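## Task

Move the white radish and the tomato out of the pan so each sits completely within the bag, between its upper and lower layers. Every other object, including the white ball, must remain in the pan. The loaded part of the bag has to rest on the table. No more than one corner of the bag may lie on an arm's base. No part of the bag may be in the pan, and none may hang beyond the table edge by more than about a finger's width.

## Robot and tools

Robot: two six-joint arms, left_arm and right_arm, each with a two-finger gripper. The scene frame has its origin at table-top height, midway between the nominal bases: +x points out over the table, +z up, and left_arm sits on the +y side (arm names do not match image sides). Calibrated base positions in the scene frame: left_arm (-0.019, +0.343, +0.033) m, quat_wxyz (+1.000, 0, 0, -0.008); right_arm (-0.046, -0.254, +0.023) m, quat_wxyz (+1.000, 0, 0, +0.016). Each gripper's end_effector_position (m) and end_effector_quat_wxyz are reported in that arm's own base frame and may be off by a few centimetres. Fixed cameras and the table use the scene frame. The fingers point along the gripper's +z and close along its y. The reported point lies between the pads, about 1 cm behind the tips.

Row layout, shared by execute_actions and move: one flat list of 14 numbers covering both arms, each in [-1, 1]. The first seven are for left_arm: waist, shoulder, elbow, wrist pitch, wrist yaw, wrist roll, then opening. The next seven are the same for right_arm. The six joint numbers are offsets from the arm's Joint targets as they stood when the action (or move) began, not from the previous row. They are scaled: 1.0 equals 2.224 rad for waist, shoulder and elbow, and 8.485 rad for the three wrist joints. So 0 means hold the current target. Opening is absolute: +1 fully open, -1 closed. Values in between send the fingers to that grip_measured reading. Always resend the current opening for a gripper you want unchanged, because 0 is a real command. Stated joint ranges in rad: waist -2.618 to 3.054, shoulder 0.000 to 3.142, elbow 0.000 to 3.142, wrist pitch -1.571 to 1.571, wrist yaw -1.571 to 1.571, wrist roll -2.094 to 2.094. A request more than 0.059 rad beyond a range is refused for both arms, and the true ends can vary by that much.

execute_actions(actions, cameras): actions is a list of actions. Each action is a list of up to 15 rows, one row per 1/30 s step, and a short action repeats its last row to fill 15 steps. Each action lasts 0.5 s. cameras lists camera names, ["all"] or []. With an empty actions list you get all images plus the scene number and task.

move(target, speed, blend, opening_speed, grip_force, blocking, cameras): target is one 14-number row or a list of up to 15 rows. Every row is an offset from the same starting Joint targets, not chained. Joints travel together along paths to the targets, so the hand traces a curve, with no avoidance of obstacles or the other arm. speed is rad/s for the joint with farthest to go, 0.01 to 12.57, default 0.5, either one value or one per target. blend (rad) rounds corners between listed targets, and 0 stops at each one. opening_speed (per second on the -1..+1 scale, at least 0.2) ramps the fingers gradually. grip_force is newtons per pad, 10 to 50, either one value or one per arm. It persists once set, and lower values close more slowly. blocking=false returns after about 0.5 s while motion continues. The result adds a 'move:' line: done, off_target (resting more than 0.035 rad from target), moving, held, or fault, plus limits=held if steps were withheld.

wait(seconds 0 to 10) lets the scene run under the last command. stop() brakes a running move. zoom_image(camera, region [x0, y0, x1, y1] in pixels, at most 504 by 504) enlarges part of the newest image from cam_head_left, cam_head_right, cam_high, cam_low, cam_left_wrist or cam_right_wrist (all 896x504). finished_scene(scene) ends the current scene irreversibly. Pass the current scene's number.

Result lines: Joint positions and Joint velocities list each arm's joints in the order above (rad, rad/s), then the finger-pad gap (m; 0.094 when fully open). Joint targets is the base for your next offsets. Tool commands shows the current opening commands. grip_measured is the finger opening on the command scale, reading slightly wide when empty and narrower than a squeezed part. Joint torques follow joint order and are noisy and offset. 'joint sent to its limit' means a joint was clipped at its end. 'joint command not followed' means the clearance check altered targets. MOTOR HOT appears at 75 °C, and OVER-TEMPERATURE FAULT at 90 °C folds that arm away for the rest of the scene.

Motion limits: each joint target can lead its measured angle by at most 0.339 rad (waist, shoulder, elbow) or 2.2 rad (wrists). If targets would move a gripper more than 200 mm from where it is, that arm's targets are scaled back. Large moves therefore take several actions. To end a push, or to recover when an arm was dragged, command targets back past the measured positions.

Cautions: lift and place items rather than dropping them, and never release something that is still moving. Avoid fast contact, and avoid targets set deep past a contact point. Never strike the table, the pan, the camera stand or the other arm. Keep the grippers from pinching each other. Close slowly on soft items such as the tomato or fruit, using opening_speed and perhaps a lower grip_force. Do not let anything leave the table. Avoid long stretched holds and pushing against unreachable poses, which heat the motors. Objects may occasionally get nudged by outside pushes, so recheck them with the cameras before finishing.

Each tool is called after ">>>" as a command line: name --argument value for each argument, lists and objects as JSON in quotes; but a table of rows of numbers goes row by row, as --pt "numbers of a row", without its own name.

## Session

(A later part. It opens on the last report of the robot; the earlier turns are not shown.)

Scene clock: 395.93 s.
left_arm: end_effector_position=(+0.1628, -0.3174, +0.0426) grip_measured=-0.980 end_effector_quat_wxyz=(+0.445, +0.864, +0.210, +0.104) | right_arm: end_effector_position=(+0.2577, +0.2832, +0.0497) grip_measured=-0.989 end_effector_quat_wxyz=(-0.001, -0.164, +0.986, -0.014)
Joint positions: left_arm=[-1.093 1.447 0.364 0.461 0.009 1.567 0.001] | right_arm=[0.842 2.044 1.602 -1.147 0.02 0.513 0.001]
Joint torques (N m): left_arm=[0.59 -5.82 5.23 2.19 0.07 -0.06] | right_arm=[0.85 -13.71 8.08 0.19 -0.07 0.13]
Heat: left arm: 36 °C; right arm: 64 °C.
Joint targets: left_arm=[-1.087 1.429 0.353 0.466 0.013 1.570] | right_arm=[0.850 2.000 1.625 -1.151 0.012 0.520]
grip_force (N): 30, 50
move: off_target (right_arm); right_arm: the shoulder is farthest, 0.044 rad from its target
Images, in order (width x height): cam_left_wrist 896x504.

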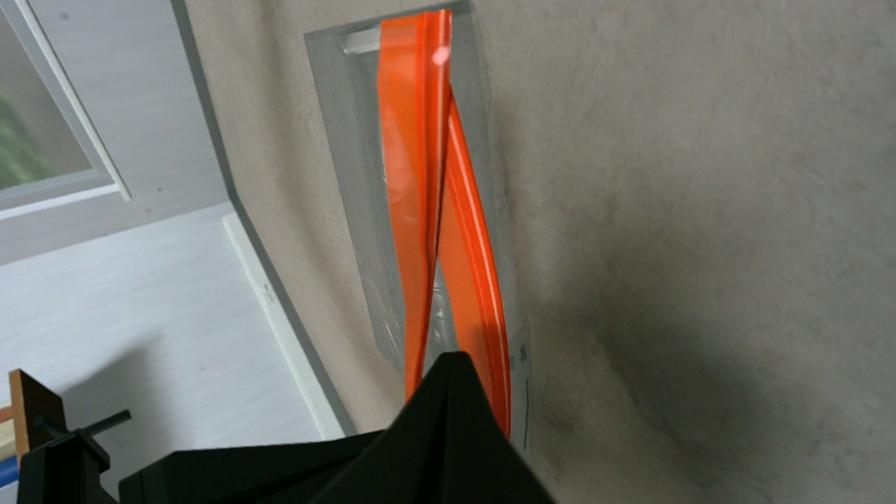

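>>> move --target '[0.009,0.0808,0.0339,0.0123,0,0,-1,0,0,0,0,0,0,-1]' --speed 0.1 --cameras '["cam_left_wrist"]'

>>> zoom_image --camera "cam_left_wrist" --region '[330, 150, 610, 430]'

Scene clock: 398.37 s.
left_arm: end_effector_position=(+0.1741, -0.3267, +0.0215) grip_measured=-0.980 end_effector_quat_wxyz=(+0.432, +0.869, +0.219, +0.104) | right_arm: end_effector_position=(+0.2587, +0.2822, +0.0498) grip_measured=-0.989 end_effector_quat_wxyz=(+0.001, -0.163, +0.986, -0.017)
Joint positions: left_arm=[-1.077 1.597 0.403 0.544 0.009 1.567 0.001] | right_arm=[0.842 2.044 1.602 -1.147 0.028 0.514 0.001]
Joint torques (N m): left_arm=[0.92 -4.38 8.23 2.39 0.09 -0.06] | right_arm=[0.85 -13.71 8.08 0.19 -0.13 0.11]
Heat: left arm: 36 °C; right arm: 64 °C.
Joint targets: left_arm=[-1.068 1.609 0.428 0.570 0.013 1.570] | right_arm=[0.850 2.000 1.625 -1.151 0.012 0.520]
grip_force (N): 30, 50
move: off_target (right_arm); right_arm: the shoulder is farthest, 0.044 rad from its target
Images, in order (width x height): cam_left_wrist 896x504.

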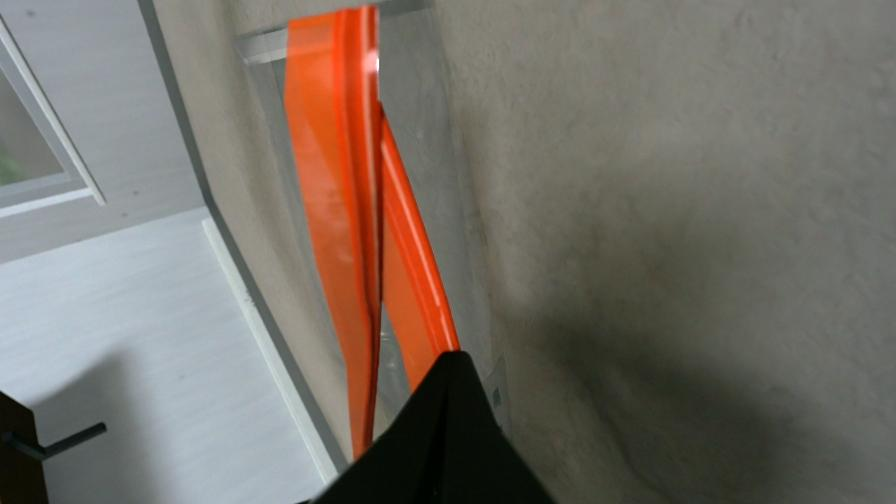

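Scaled by 1.800 from the camera's 896x504 image, which has a finer 1280x720 frame.

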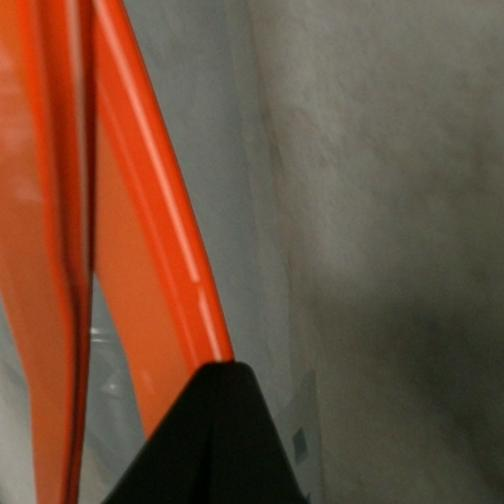

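>>> move --target '[-0.0027,-0.0166,0.0054,0.0019,0,0,-1,0,0,0,0,0,0,-1]' --speed 0.1 --cameras '["cam_left_wrist"]'

>>> zoom_image --camera "cam_left_wrist" --region '[330, 150, 610, 430]'

Scene clock: 399.50 s.
left_arm: end_effector_position=(+0.1743, -0.3271, +0.0219) grip_measured=-0.980 end_effector_quat_wxyz=(+0.433, +0.868, +0.219, +0.104) | right_arm: end_effector_position=(+0.2587, +0.2822, +0.0498) grip_measured=-0.989 end_effector_quat_wxyz=(+0.001, -0.163, +0.986, -0.017)
Joint positions: left_arm=[-1.077 1.597 0.404 0.545 0.009 1.567 0.001] | right_arm=[0.842 2.044 1.602 -1.147 0.028 0.514 0.001]
Joint torques (N m): left_arm=[0.46 -7.28 9.26 2.55 0.09 -0.06] | right_arm=[0.84 -13.71 8.08 0.19 -0.13 0.11]
Heat: left arm: 36 °C; right arm: 64 °C.
Joint targets: left_arm=[-1.074 1.572 0.440 0.586 0.013 1.570] | right_arm=[0.850 2.000 1.625 -1.151 0.012 0.520]
grip_force (N): 30, 50
move: off_target (left_arm, right_arm); left_arm: the wrist pitch is farthest, 0.041 rad from its target; right_arm: the shoulder is farthest, 0.044 rad from its target
Images, in order (width x height): cam_left_wrist 896x504.

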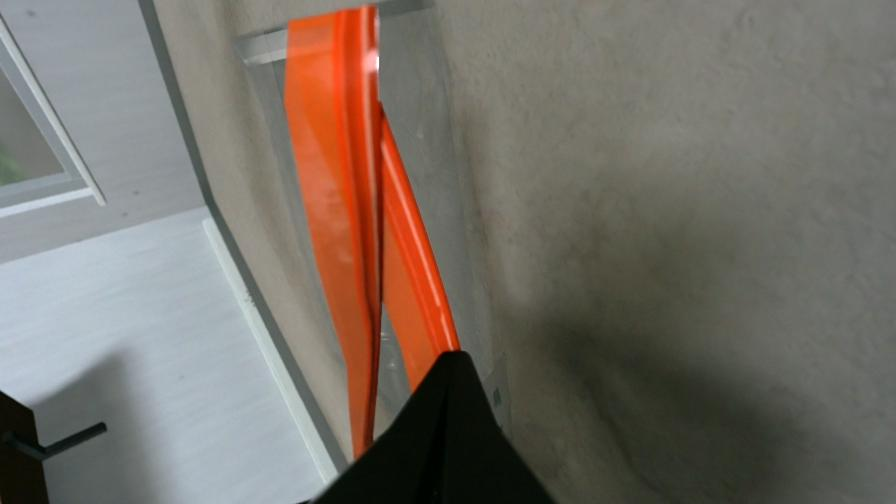

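Scaled by 1.800 from the camera's 896x504 image, which has a finer 1280x720 frame.

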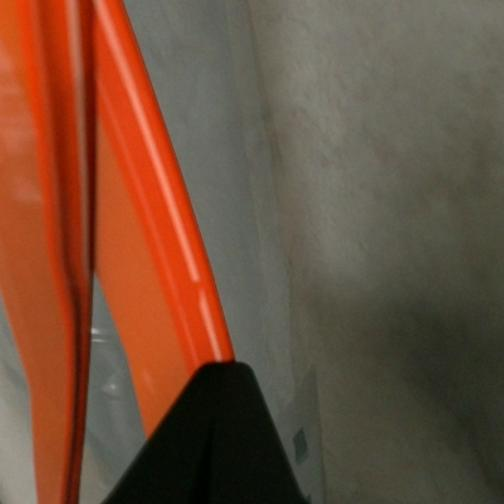

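>>> move --target '[0,-0.0065,0.003,0.0012,0,0,-1,0,0,0,0,0,0,-1]' --speed 0.1 --cameras '["cam_left_wrist"]'

>>> zoom_image --camera "cam_left_wrist" --region '[330, 150, 610, 430]'

Scene clock: 400.50 s.
left_arm: end_effector_position=(+0.1749, -0.3282, +0.0256) grip_measured=-0.980 end_effector_quat_wxyz=(+0.437, +0.866, +0.218, +0.105) | right_arm: end_effector_position=(+0.2589, +0.2825, +0.0526) grip_measured=-0.989 end_effector_quat_wxyz=(+0.003, -0.163, +0.986, -0.015)
Joint positions: left_arm=[-1.077 1.588 0.405 0.545 0.009 1.567 0.001] | right_arm=[0.842 2.039 1.605 -1.151 0.028 0.514 0.001]
Joint torques (N m): left_arm=[0.49 -7.64 9.89 2.68 0.09 -0.06] | right_arm=[0.85 -13.2 7.79 0.24 -0.12 0.12]
Heat: left arm: 36 °C; right arm: 64 °C.
Joint targets: left_arm=[-1.074 1.557 0.447 0.596 0.013 1.570] | right_arm=[0.850 2.000 1.625 -1.151 0.012 0.520]
grip_force (N): 30, 50
move: off_target (left_arm, right_arm); left_arm: the wrist pitch is farthest, 0.051 rad from its target; right_arm: the shoulder is farthest, 0.039 rad from its target
Images, in order (width x height): cam_left_wrist 896x504.

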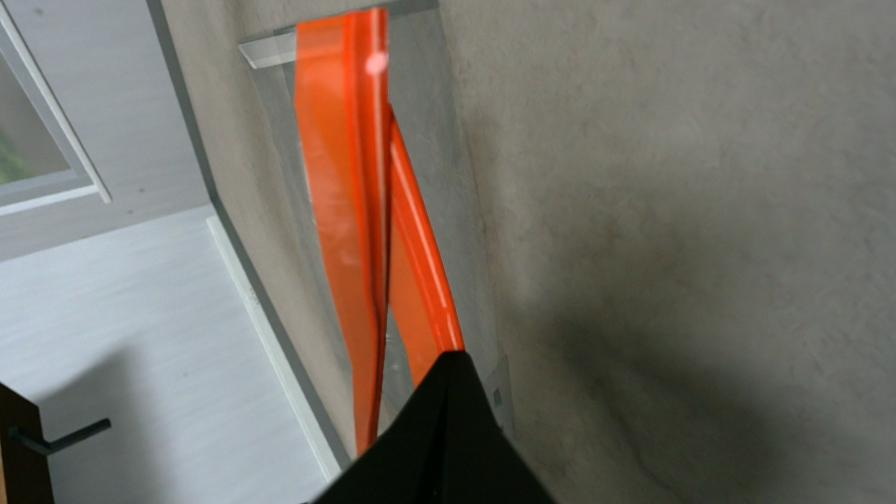

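Scaled by 1.800 from the camera's 896x504 image, which has a finer 1280x720 frame.

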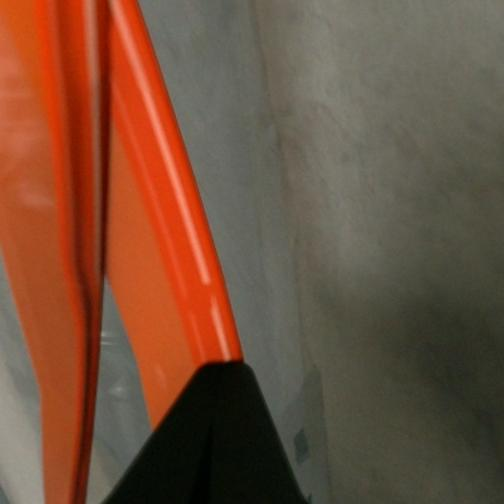

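>>> move --pt "-0.0198 -0.0367 -0.0826 0.0007 0 0 -1 0 0 0 0 0 0 -1" --pt "-0.0198 -0.0844 0.0383 -0.0641 0 0 -1 0 0 0 0 0 0 -1" --speed 0.25 --cameras '["cam_left_wrist"]'

>>> zoom_image --camera "cam_left_wrist" --region '[330, 150, 610, 430]'

Scene clock: 405.77 s.
left_arm: end_effector_position=(+0.1525, -0.3114, +0.0448) grip_measured=-0.980 end_effector_quat_wxyz=(+0.365, +0.903, +0.212, +0.080) | right_arm: end_effector_position=(+0.2576, +0.2848, +0.0542) grip_measured=-0.989 end_effector_quat_wxyz=(+0.002, -0.164, +0.986, -0.010)
Joint positions: left_arm=[-1.111 1.386 0.512 0.069 0.009 1.567 0.001] | right_arm=[0.844 2.036 1.607 -1.151 0.018 0.514 0.001]
Joint torques (N m): left_arm=[-0.31 -5.78 8.94 1.69 0.1 -0.06] | right_arm=[0.64 -12.92 7.58 0.25 -0.04 0.11]
Heat: left arm: 36 °C; right arm: 64 °C.
Joint targets: left_arm=[-1.118 1.370 0.532 0.052 0.013 1.570] | right_arm=[0.850 2.000 1.625 -1.150 0.012 0.520]
grip_force (N): 30, 50
move: off_target (right_arm); right_arm: the shoulder is farthest, 0.036 rad from its target
Images, in order (width x height): cam_left_wrist 896x504.

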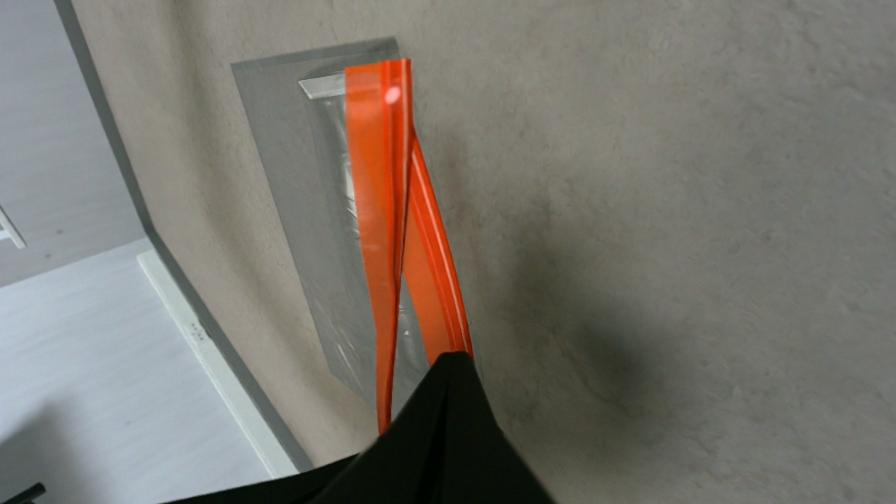

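Scaled by 1.800 from the camera's 896x504 image, which has a finer 1280x720 frame.

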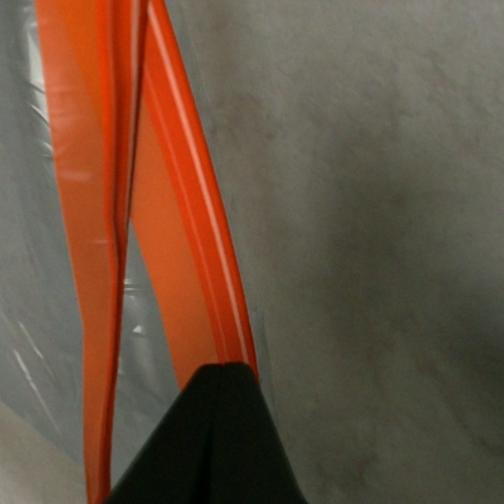

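>>> move --target '[0,0.0005,0.015,0,0,0,-1,0,0,0,0,0,0,-1]' --speed 0.1 --cameras '["cam_left_wrist"]'

>>> zoom_image --camera "cam_left_wrist" --region '[330, 150, 610, 430]'

Scene clock: 406.90 s.
left_arm: end_effector_position=(+0.1570, -0.3204, +0.0568) grip_measured=-0.980 end_effector_quat_wxyz=(+0.378, +0.898, +0.210, +0.084) | right_arm: end_effector_position=(+0.2576, +0.2848, +0.0542) grip_measured=-0.989 end_effector_quat_wxyz=(+0.002, -0.164, +0.986, -0.010)
Joint positions: left_arm=[-1.111 1.386 0.545 0.066 0.009 1.567 0.001] | right_arm=[0.844 2.036 1.607 -1.151 0.018 0.514 0.001]
Joint torques (N m): left_arm=[-0.25 -5.87 9.22 1.78 0.09 -0.06] | right_arm=[0.64 -12.9 7.58 0.25 -0.04 0.11]
Heat: left arm: 36 °C; right arm: 65 °C.
Joint targets: left_arm=[-1.118 1.371 0.565 0.052 0.013 1.570] | right_arm=[0.850 2.000 1.625 -1.150 0.012 0.520]
grip_force (N): 30, 50
move: off_target (right_arm); right_arm: the shoulder is farthest, 0.036 rad from its target
Images, in order (width x height): cam_left_wrist 896x504.

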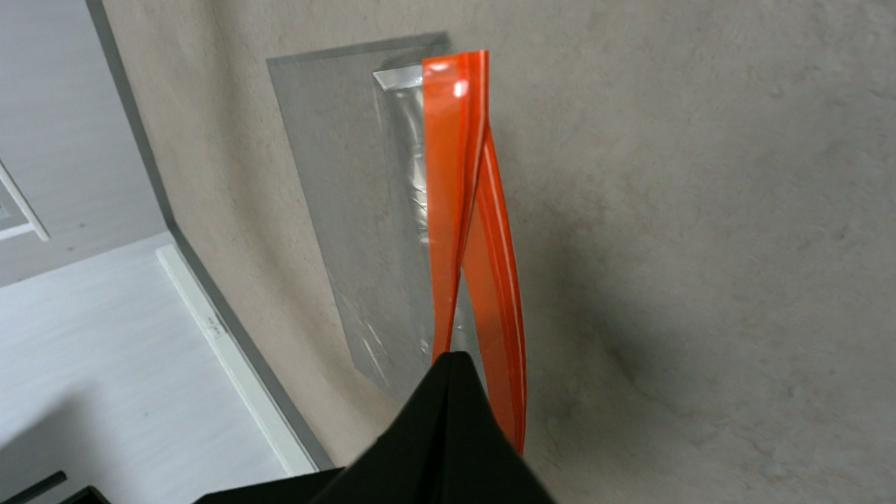

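Scaled by 1.800 from the camera's 896x504 image, which has a finer 1280x720 frame.

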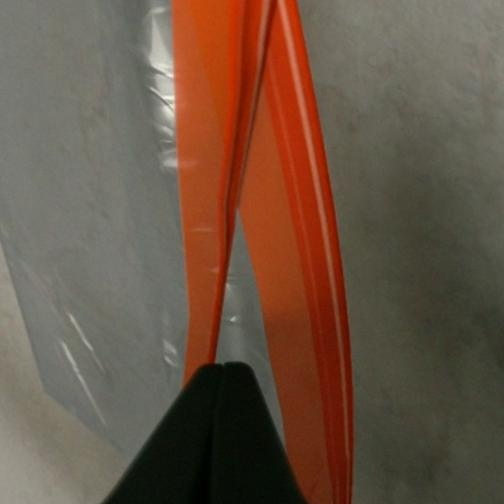

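>>> move --target '[0,0.1052,0.0126,0.0218,0,0,-1,0,0,0,0,0,0,-1]' --speed 0.12 --cameras '["cam_left_wrist","cam_high"]'

>>> zoom_image --camera "cam_left_wrist" --region '[330, 150, 610, 430]'

Scene clock: 409.73 s.
left_arm: end_effector_position=(+0.1672, -0.3415, +0.0251) grip_measured=-0.980 end_effector_quat_wxyz=(+0.373, +0.900, +0.211, +0.082) | right_arm: end_effector_position=(+0.2576, +0.2849, +0.0542) grip_measured=-0.989 end_effector_quat_wxyz=(+0.002, -0.164, +0.986, -0.009)
Joint positions: left_arm=[-1.111 1.59 0.573 0.231 0.009 1.567 0.001] | right_arm=[0.844 2.036 1.607 -1.151 0.017 0.514 0.001]
Joint torques (N m): left_arm=[-0.28 -4.77 8.42 2 0.09 -0.05] | right_arm=[0.65 -12.92 7.6 0.25 -0.04 0.11]
Heat: left arm: 36 °C; right arm: 65 °C.
Joint targets: left_arm=[-1.118 1.604 0.593 0.237 0.013 1.570] | right_arm=[0.850 2.000 1.625 -1.150 0.012 0.520]
grip_force (N): 30, 50
move: off_target (right_arm); right_arm: the shoulder is farthest, 0.036 rad from its target
Images, in order (width x height): cam_high 896x504, cam_left_wrist 896x504.

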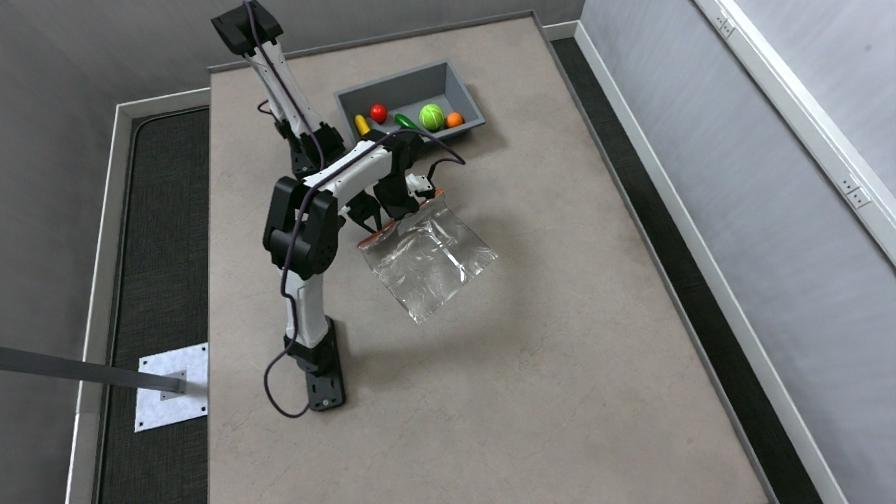

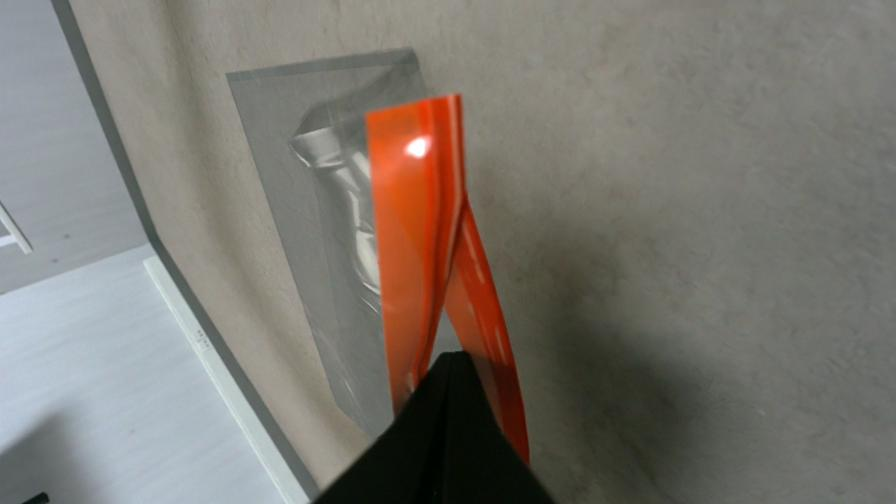

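Scaled by 1.800 from the camera's 896x504 image, which has a finer 1280x720 frame.

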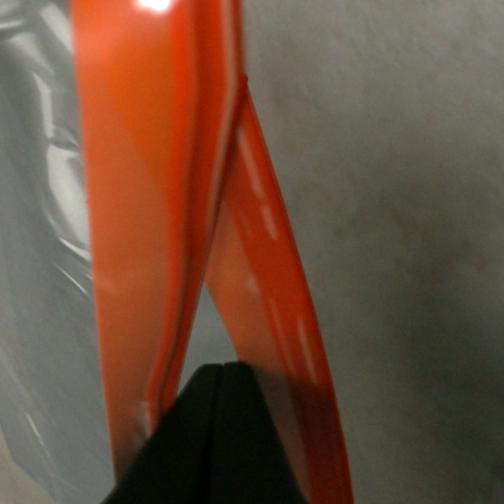

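>>> move --target '[0,0.0472,0.0157,0.0086,0,0,-1,0,0,0,0,0,0,-1]' --speed 0.1 --cameras '["cam_left_wrist","cam_high","cam_right_wrist"]'

>>> zoom_image --camera "cam_left_wrist" --region '[330, 150, 610, 430]'

>>> zoom_image --camera "cam_high" --region '[345, 180, 425, 260]'

Scene clock: 411.57 s.
left_arm: end_effector_position=(+0.1742, -0.3556, +0.0121) grip_measured=-0.980 end_effector_quat_wxyz=(+0.375, +0.899, +0.210, +0.083) | right_arm: end_effector_position=(+0.2576, +0.2849, +0.0542) grip_measured=-0.989 end_effector_quat_wxyz=(+0.002, -0.164, +0.986, -0.009)
Joint positions: left_arm=[-1.111 1.694 0.609 0.304 0.009 1.567 0.001] | right_arm=[0.844 2.036 1.607 -1.151 0.017 0.514 0.001]
Joint torques (N m): left_arm=[-0.31 -5.3 8.05 2 0.09 -0.05] | right_arm=[0.64 -12.9 7.6 0.26 -0.05 0.11]
Heat: left arm: 36 °C; right arm: 65 °C.
Joint targets: left_arm=[-1.118 1.710 0.628 0.310 0.013 1.570] | right_arm=[0.850 2.000 1.625 -1.150 0.012 0.520]
grip_force (N): 30, 50
move: off_target (right_arm); right_arm: the shoulder is farthest, 0.036 rad from its target
Images, in order (width x height): cam_high 896x504, cam_left_wrist 896x504, cam_right_wrist 896x504.

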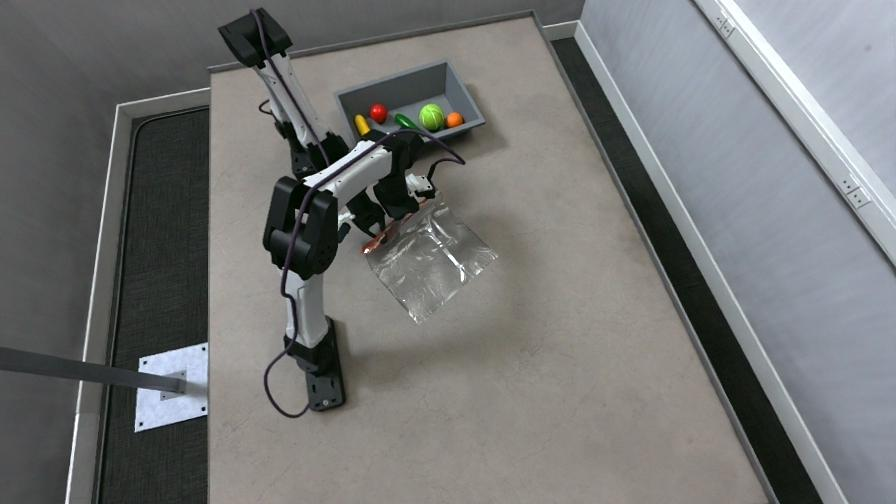

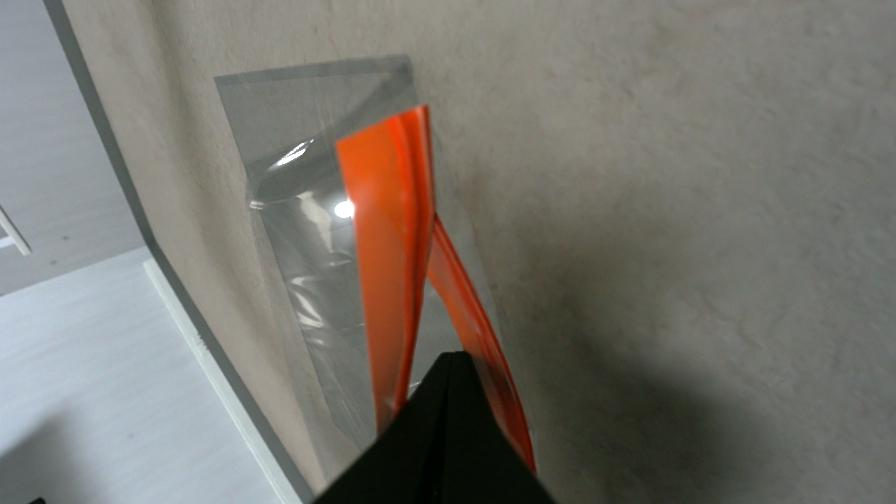

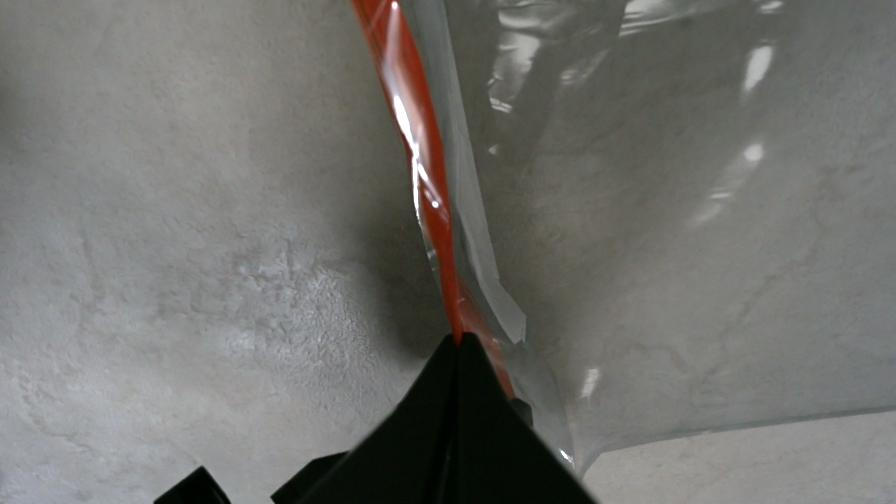

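Scaled by 1.800 from the camera's 896x504 image, which has a finer 1280x720 frame.

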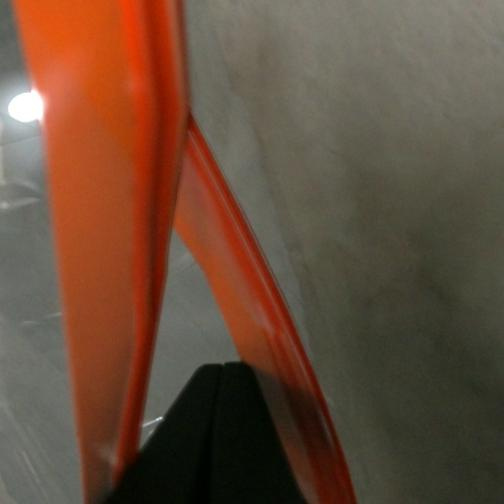

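Scaled by 6.300 from the camera's 896x504 image, which has a finer 1280x720 frame.

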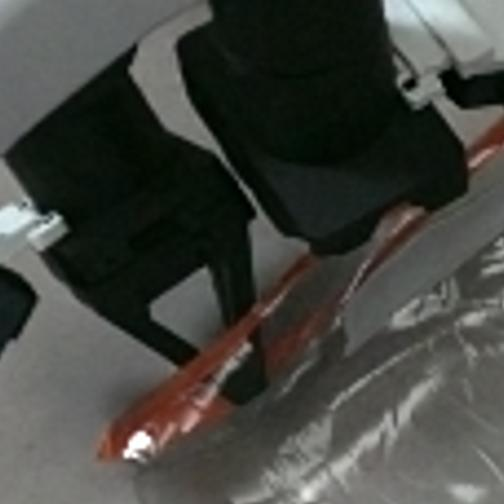

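>>> move --pt "0 0.0324 0.0157 0.0044 0 0 -1 0 0 0 0 0 0 -1" --pt "0 -0.0153 -0.0949 0.0193 0 0 -1 0 0 0 0 0 0 -1" --speed 0.12 --cameras '["cam_left_wrist","cam_high","cam_right_wrist"]'

>>> zoom_image --camera "cam_left_wrist" --region '[330, 150, 610, 430]'

>>> zoom_image --camera "cam_high" --region '[345, 180, 425, 260]'

Scene clock: 416.00 s.
left_arm: end_effector_position=(+0.1572, -0.3212, -0.0166) grip_measured=-0.980 end_effector_quat_wxyz=(+0.371, +0.901, +0.211, +0.082) | right_arm: end_effector_position=(+0.2573, +0.2850, +0.0542) grip_measured=-0.989 end_effector_quat_wxyz=(+0.002, -0.164, +0.986, -0.009)
Joint positions: left_arm=[-1.111 1.694 0.429 0.474 0.009 1.567 0.001] | right_arm=[0.844 2.036 1.607 -1.151 0.017 0.514 0.001]
Joint torques (N m): left_arm=[-0.28 -7.13 4 1.92 0.09 -0.06] | right_arm=[0.61 -12.92 7.6 0.26 -0.04 0.12]
Heat: left arm: 36 °C; right arm: 66 °C.
Joint targets: left_arm=[-1.118 1.675 0.417 0.474 0.013 1.570] | right_arm=[0.850 2.000 1.625 -1.150 0.012 0.520]
grip_force (N): 30, 50
move: off_target (right_arm); right_arm: the shoulder is farthest, 0.036 rad from its target
Images, in order (width x height): cam_high 896x504, cam_left_wrist 896x504, cam_right_wrist 896x504.

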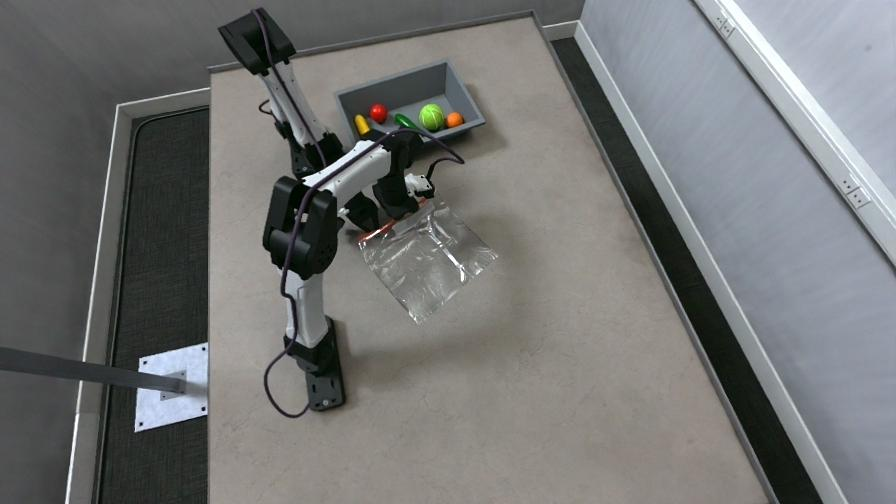

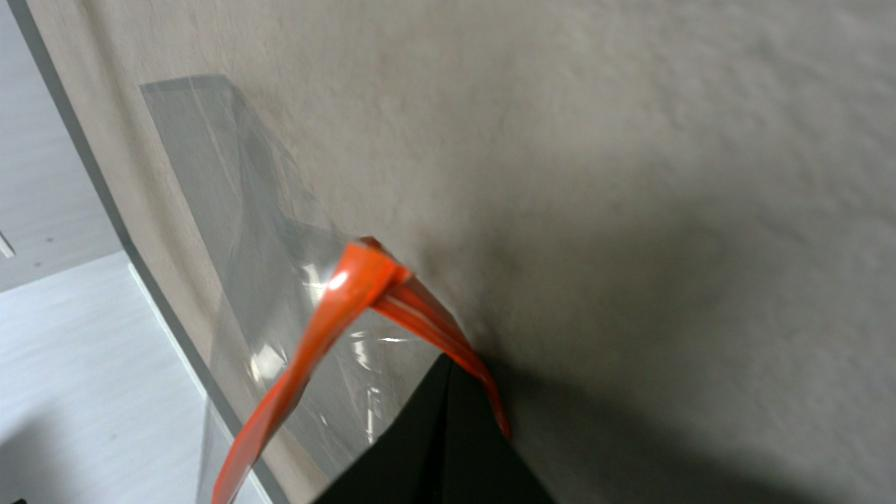

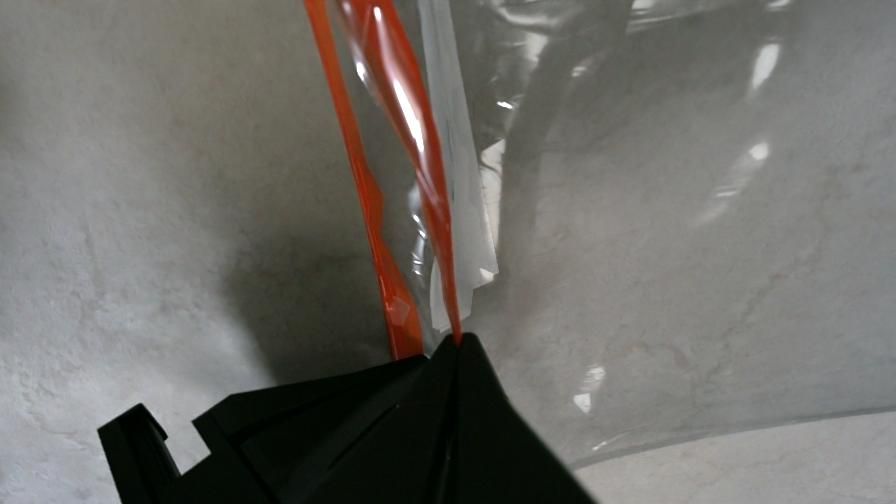

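Scaled by 1.800 from the camera's 896x504 image, which has a finer 1280x720 frame.

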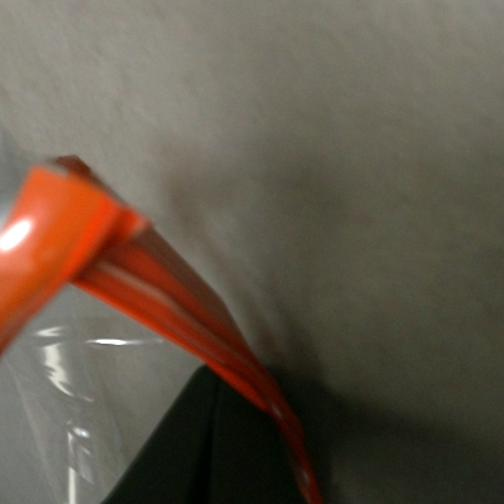

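Scaled by 6.300 from the camera's 896x504 image, which has a finer 1280x720 frame.

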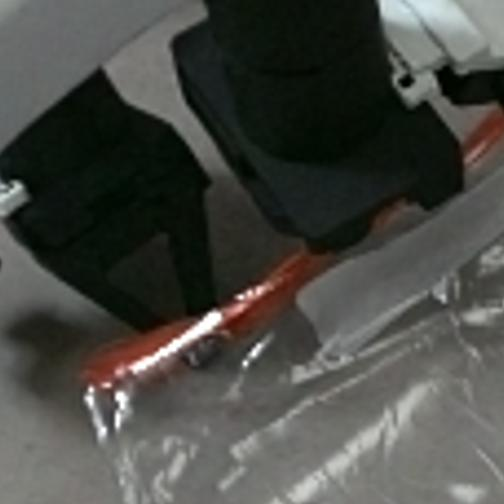

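>>> move --target '[0,-0.053,-0.053,0.0139,0,0,-1,0,0,0,0,0,0,-1]' --speed 0.12 --cameras '["cam_left_wrist","cam_high","cam_right_wrist","cam_head_left"]'

>>> zoom_image --camera "cam_high" --region '[335, 180, 435, 280]'

>>> zoom_image --camera "cam_head_left" --region '[320, 260, 480, 400]'

Scene clock: 417.97 s.
left_arm: end_effector_position=(+0.1516, -0.3099, +0.0060) grip_measured=-0.980 end_effector_quat_wxyz=(+0.421, +0.879, +0.205, +0.094) | right_arm: end_effector_position=(+0.2573, +0.2850, +0.0542) grip_measured=-0.989 end_effector_quat_wxyz=(+0.002, -0.164, +0.986, -0.009)
Joint positions: left_arm=[-1.111 1.576 0.31 0.586 0.009 1.567 0.001] | right_arm=[0.844 2.036 1.607 -1.151 0.017 0.514 0.001]
Joint torques (N m): left_arm=[-0.25 -6.11 4.23 2.11 0.09 -0.06] | right_arm=[0.61 -12.89 7.6 0.26 -0.04 0.11]
Heat: left arm: 36 °C; right arm: 66 °C.
Joint targets: left_arm=[-1.118 1.558 0.300 0.592 0.013 1.570] | right_arm=[0.850 2.000 1.625 -1.150 0.012 0.520]
grip_force (N): 30, 50
move: off_target (right_arm); right_arm: the shoulder is farthest, 0.036 rad from its target
Images, in order (width x height): cam_head_left 896x504, cam_high 896x504, cam_left_wrist 896x504, cam_right_wrist 896x504.

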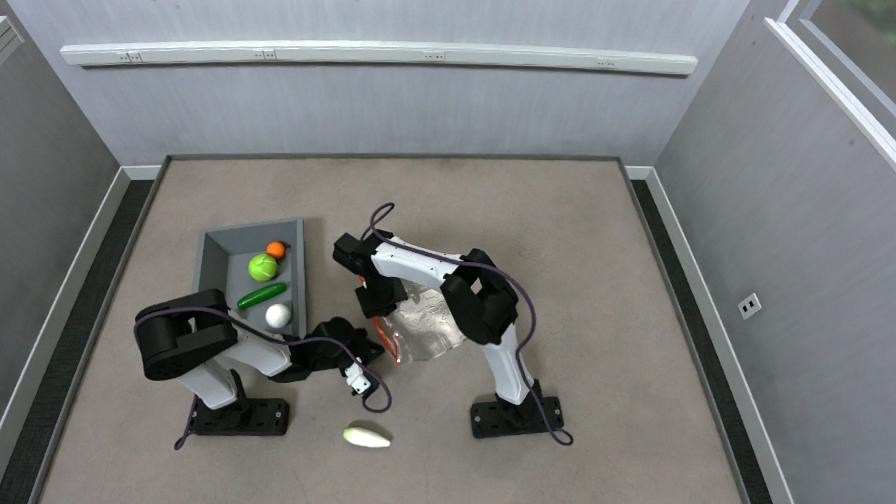

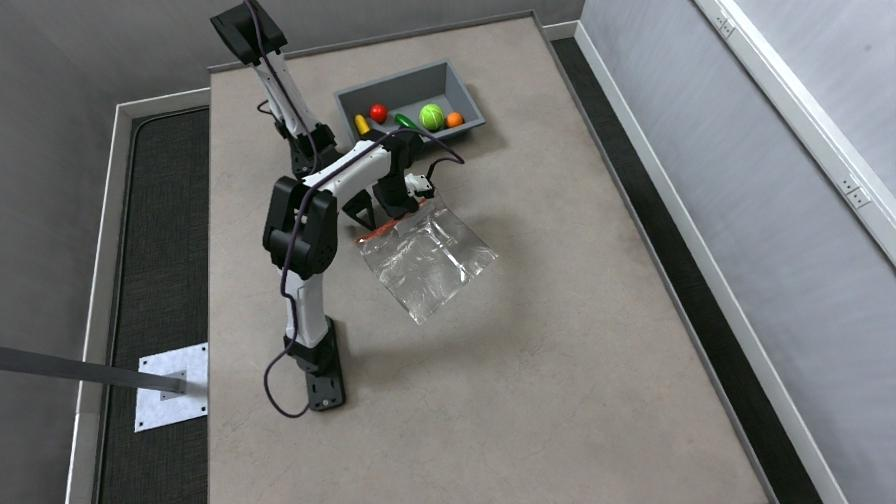

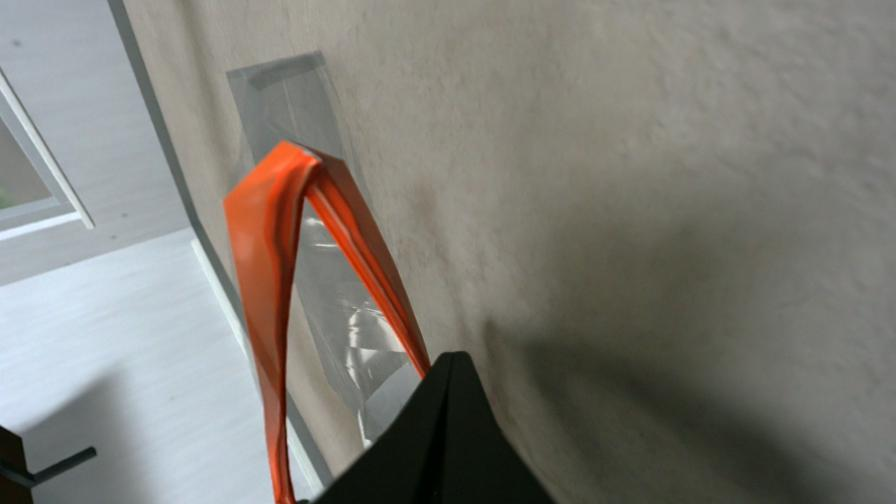

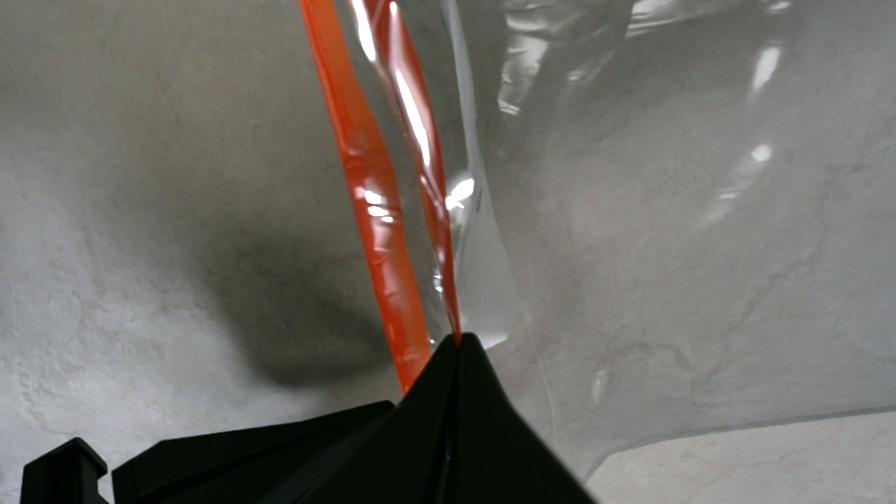

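Scaled by 5.040 from the camera's 896x504 image, which has a finer 1280x720 frame.

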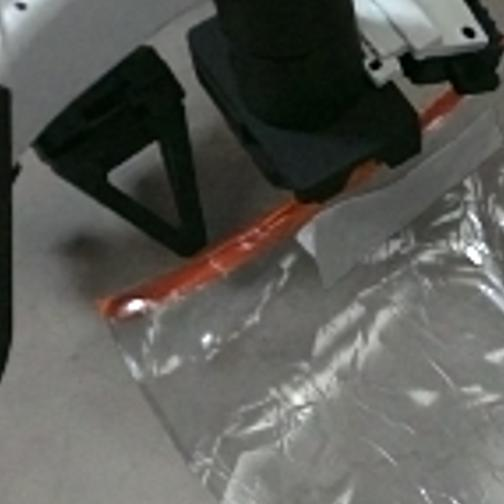

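Scaled by 3.150 from the camera's 896x504 image, which has a finer 1280x720 frame.

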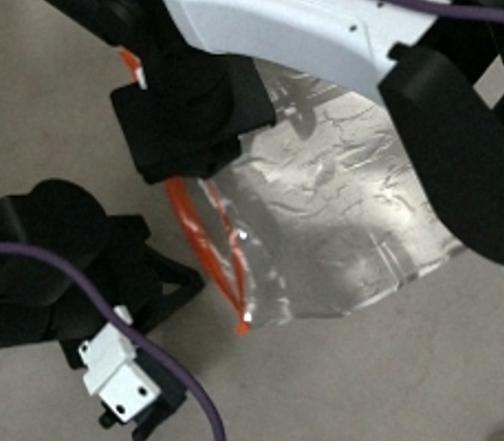

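>>> move --pt "0 -0.0261 0.0202 -0.0014 0 0 -1 0 0 0 0 0 0 -1" --pt "0 0.0764 0.0715 0.0098 0 0 -1 0 0 0 0 0 0 -1" --speed 0.15 --cameras '["cam_left_wrist","cam_high","cam_right_wrist"]'

>>> zoom_image --camera "cam_high" --region '[335, 180, 435, 280]'

Scene clock: 422.10 s.
left_arm: end_effector_position=(+0.1721, -0.3513, +0.0178) grip_measured=-0.980 end_effector_quat_wxyz=(+0.454, +0.862, +0.201, +0.101) | right_arm: end_effector_position=(+0.2573, +0.2850, +0.0542) grip_measured=-0.989 end_effector_quat_wxyz=(+0.002, -0.164, +0.986, -0.009)
Joint positions: left_arm=[-1.111 1.713 0.441 0.669 0.009 1.567 0.001] | right_arm=[0.844 2.036 1.607 -1.151 0.017 0.514 0.001]
Joint torques (N m): left_arm=[-0.27 -4.86 7.05 2.21 0.08 -0.06] | right_arm=[0.59 -12.9 7.58 0.25 -0.05 0.11]
Heat: left arm: 37 °C; right arm: 67 °C.
Joint targets: left_arm=[-1.118 1.727 0.459 0.675 0.013 1.570] | right_arm=[0.850 2.000 1.625 -1.150 0.012 0.520]
grip_force (N): 30, 50
move: off_target (right_arm); right_arm: the shoulder is farthest, 0.036 rad from its target
Images, in order (width x height): cam_high 896x504, cam_left_wrist 896x504, cam_right_wrist 896x504.

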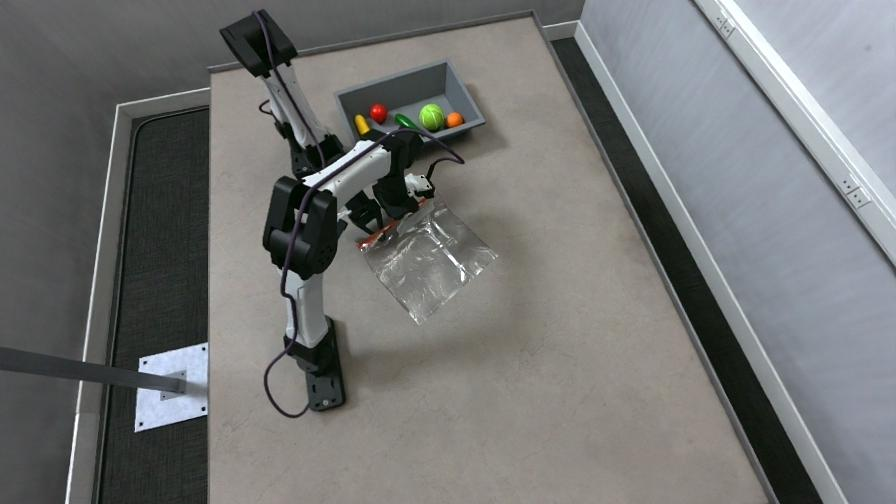

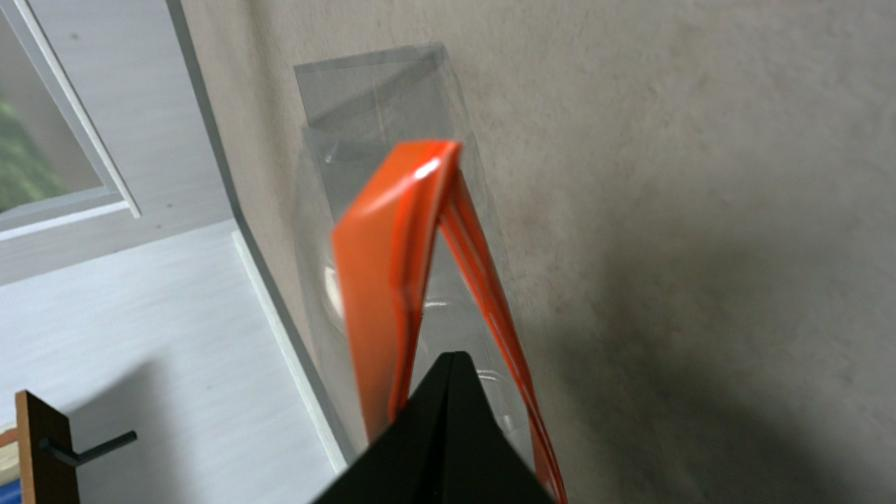

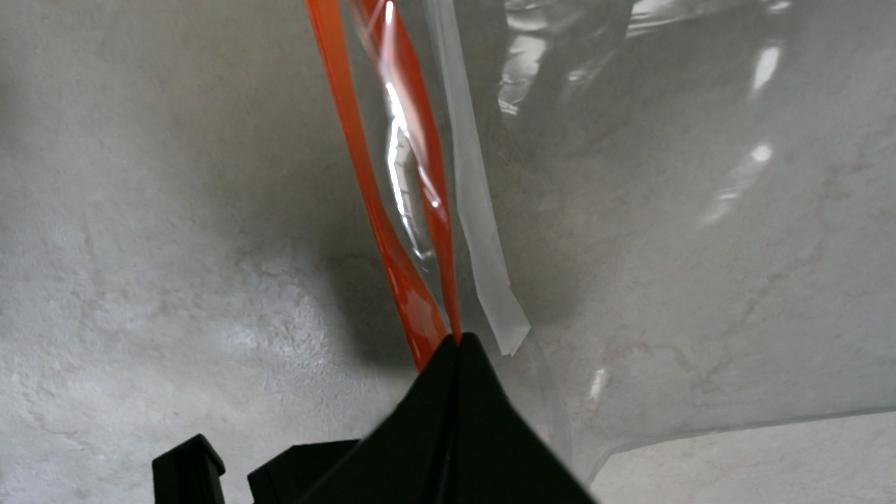

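Scaled by 5.040 from the camera's 896x504 image, which has a finer 1280x720 frame.

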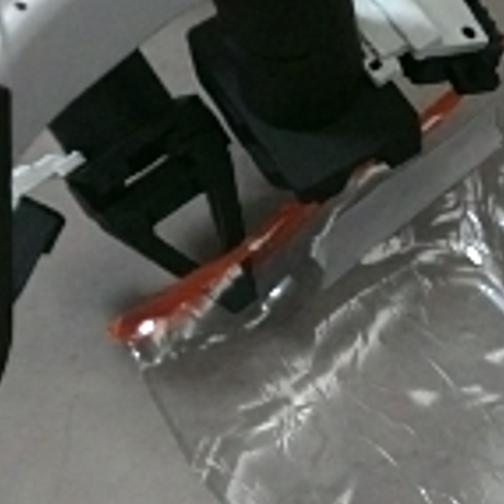

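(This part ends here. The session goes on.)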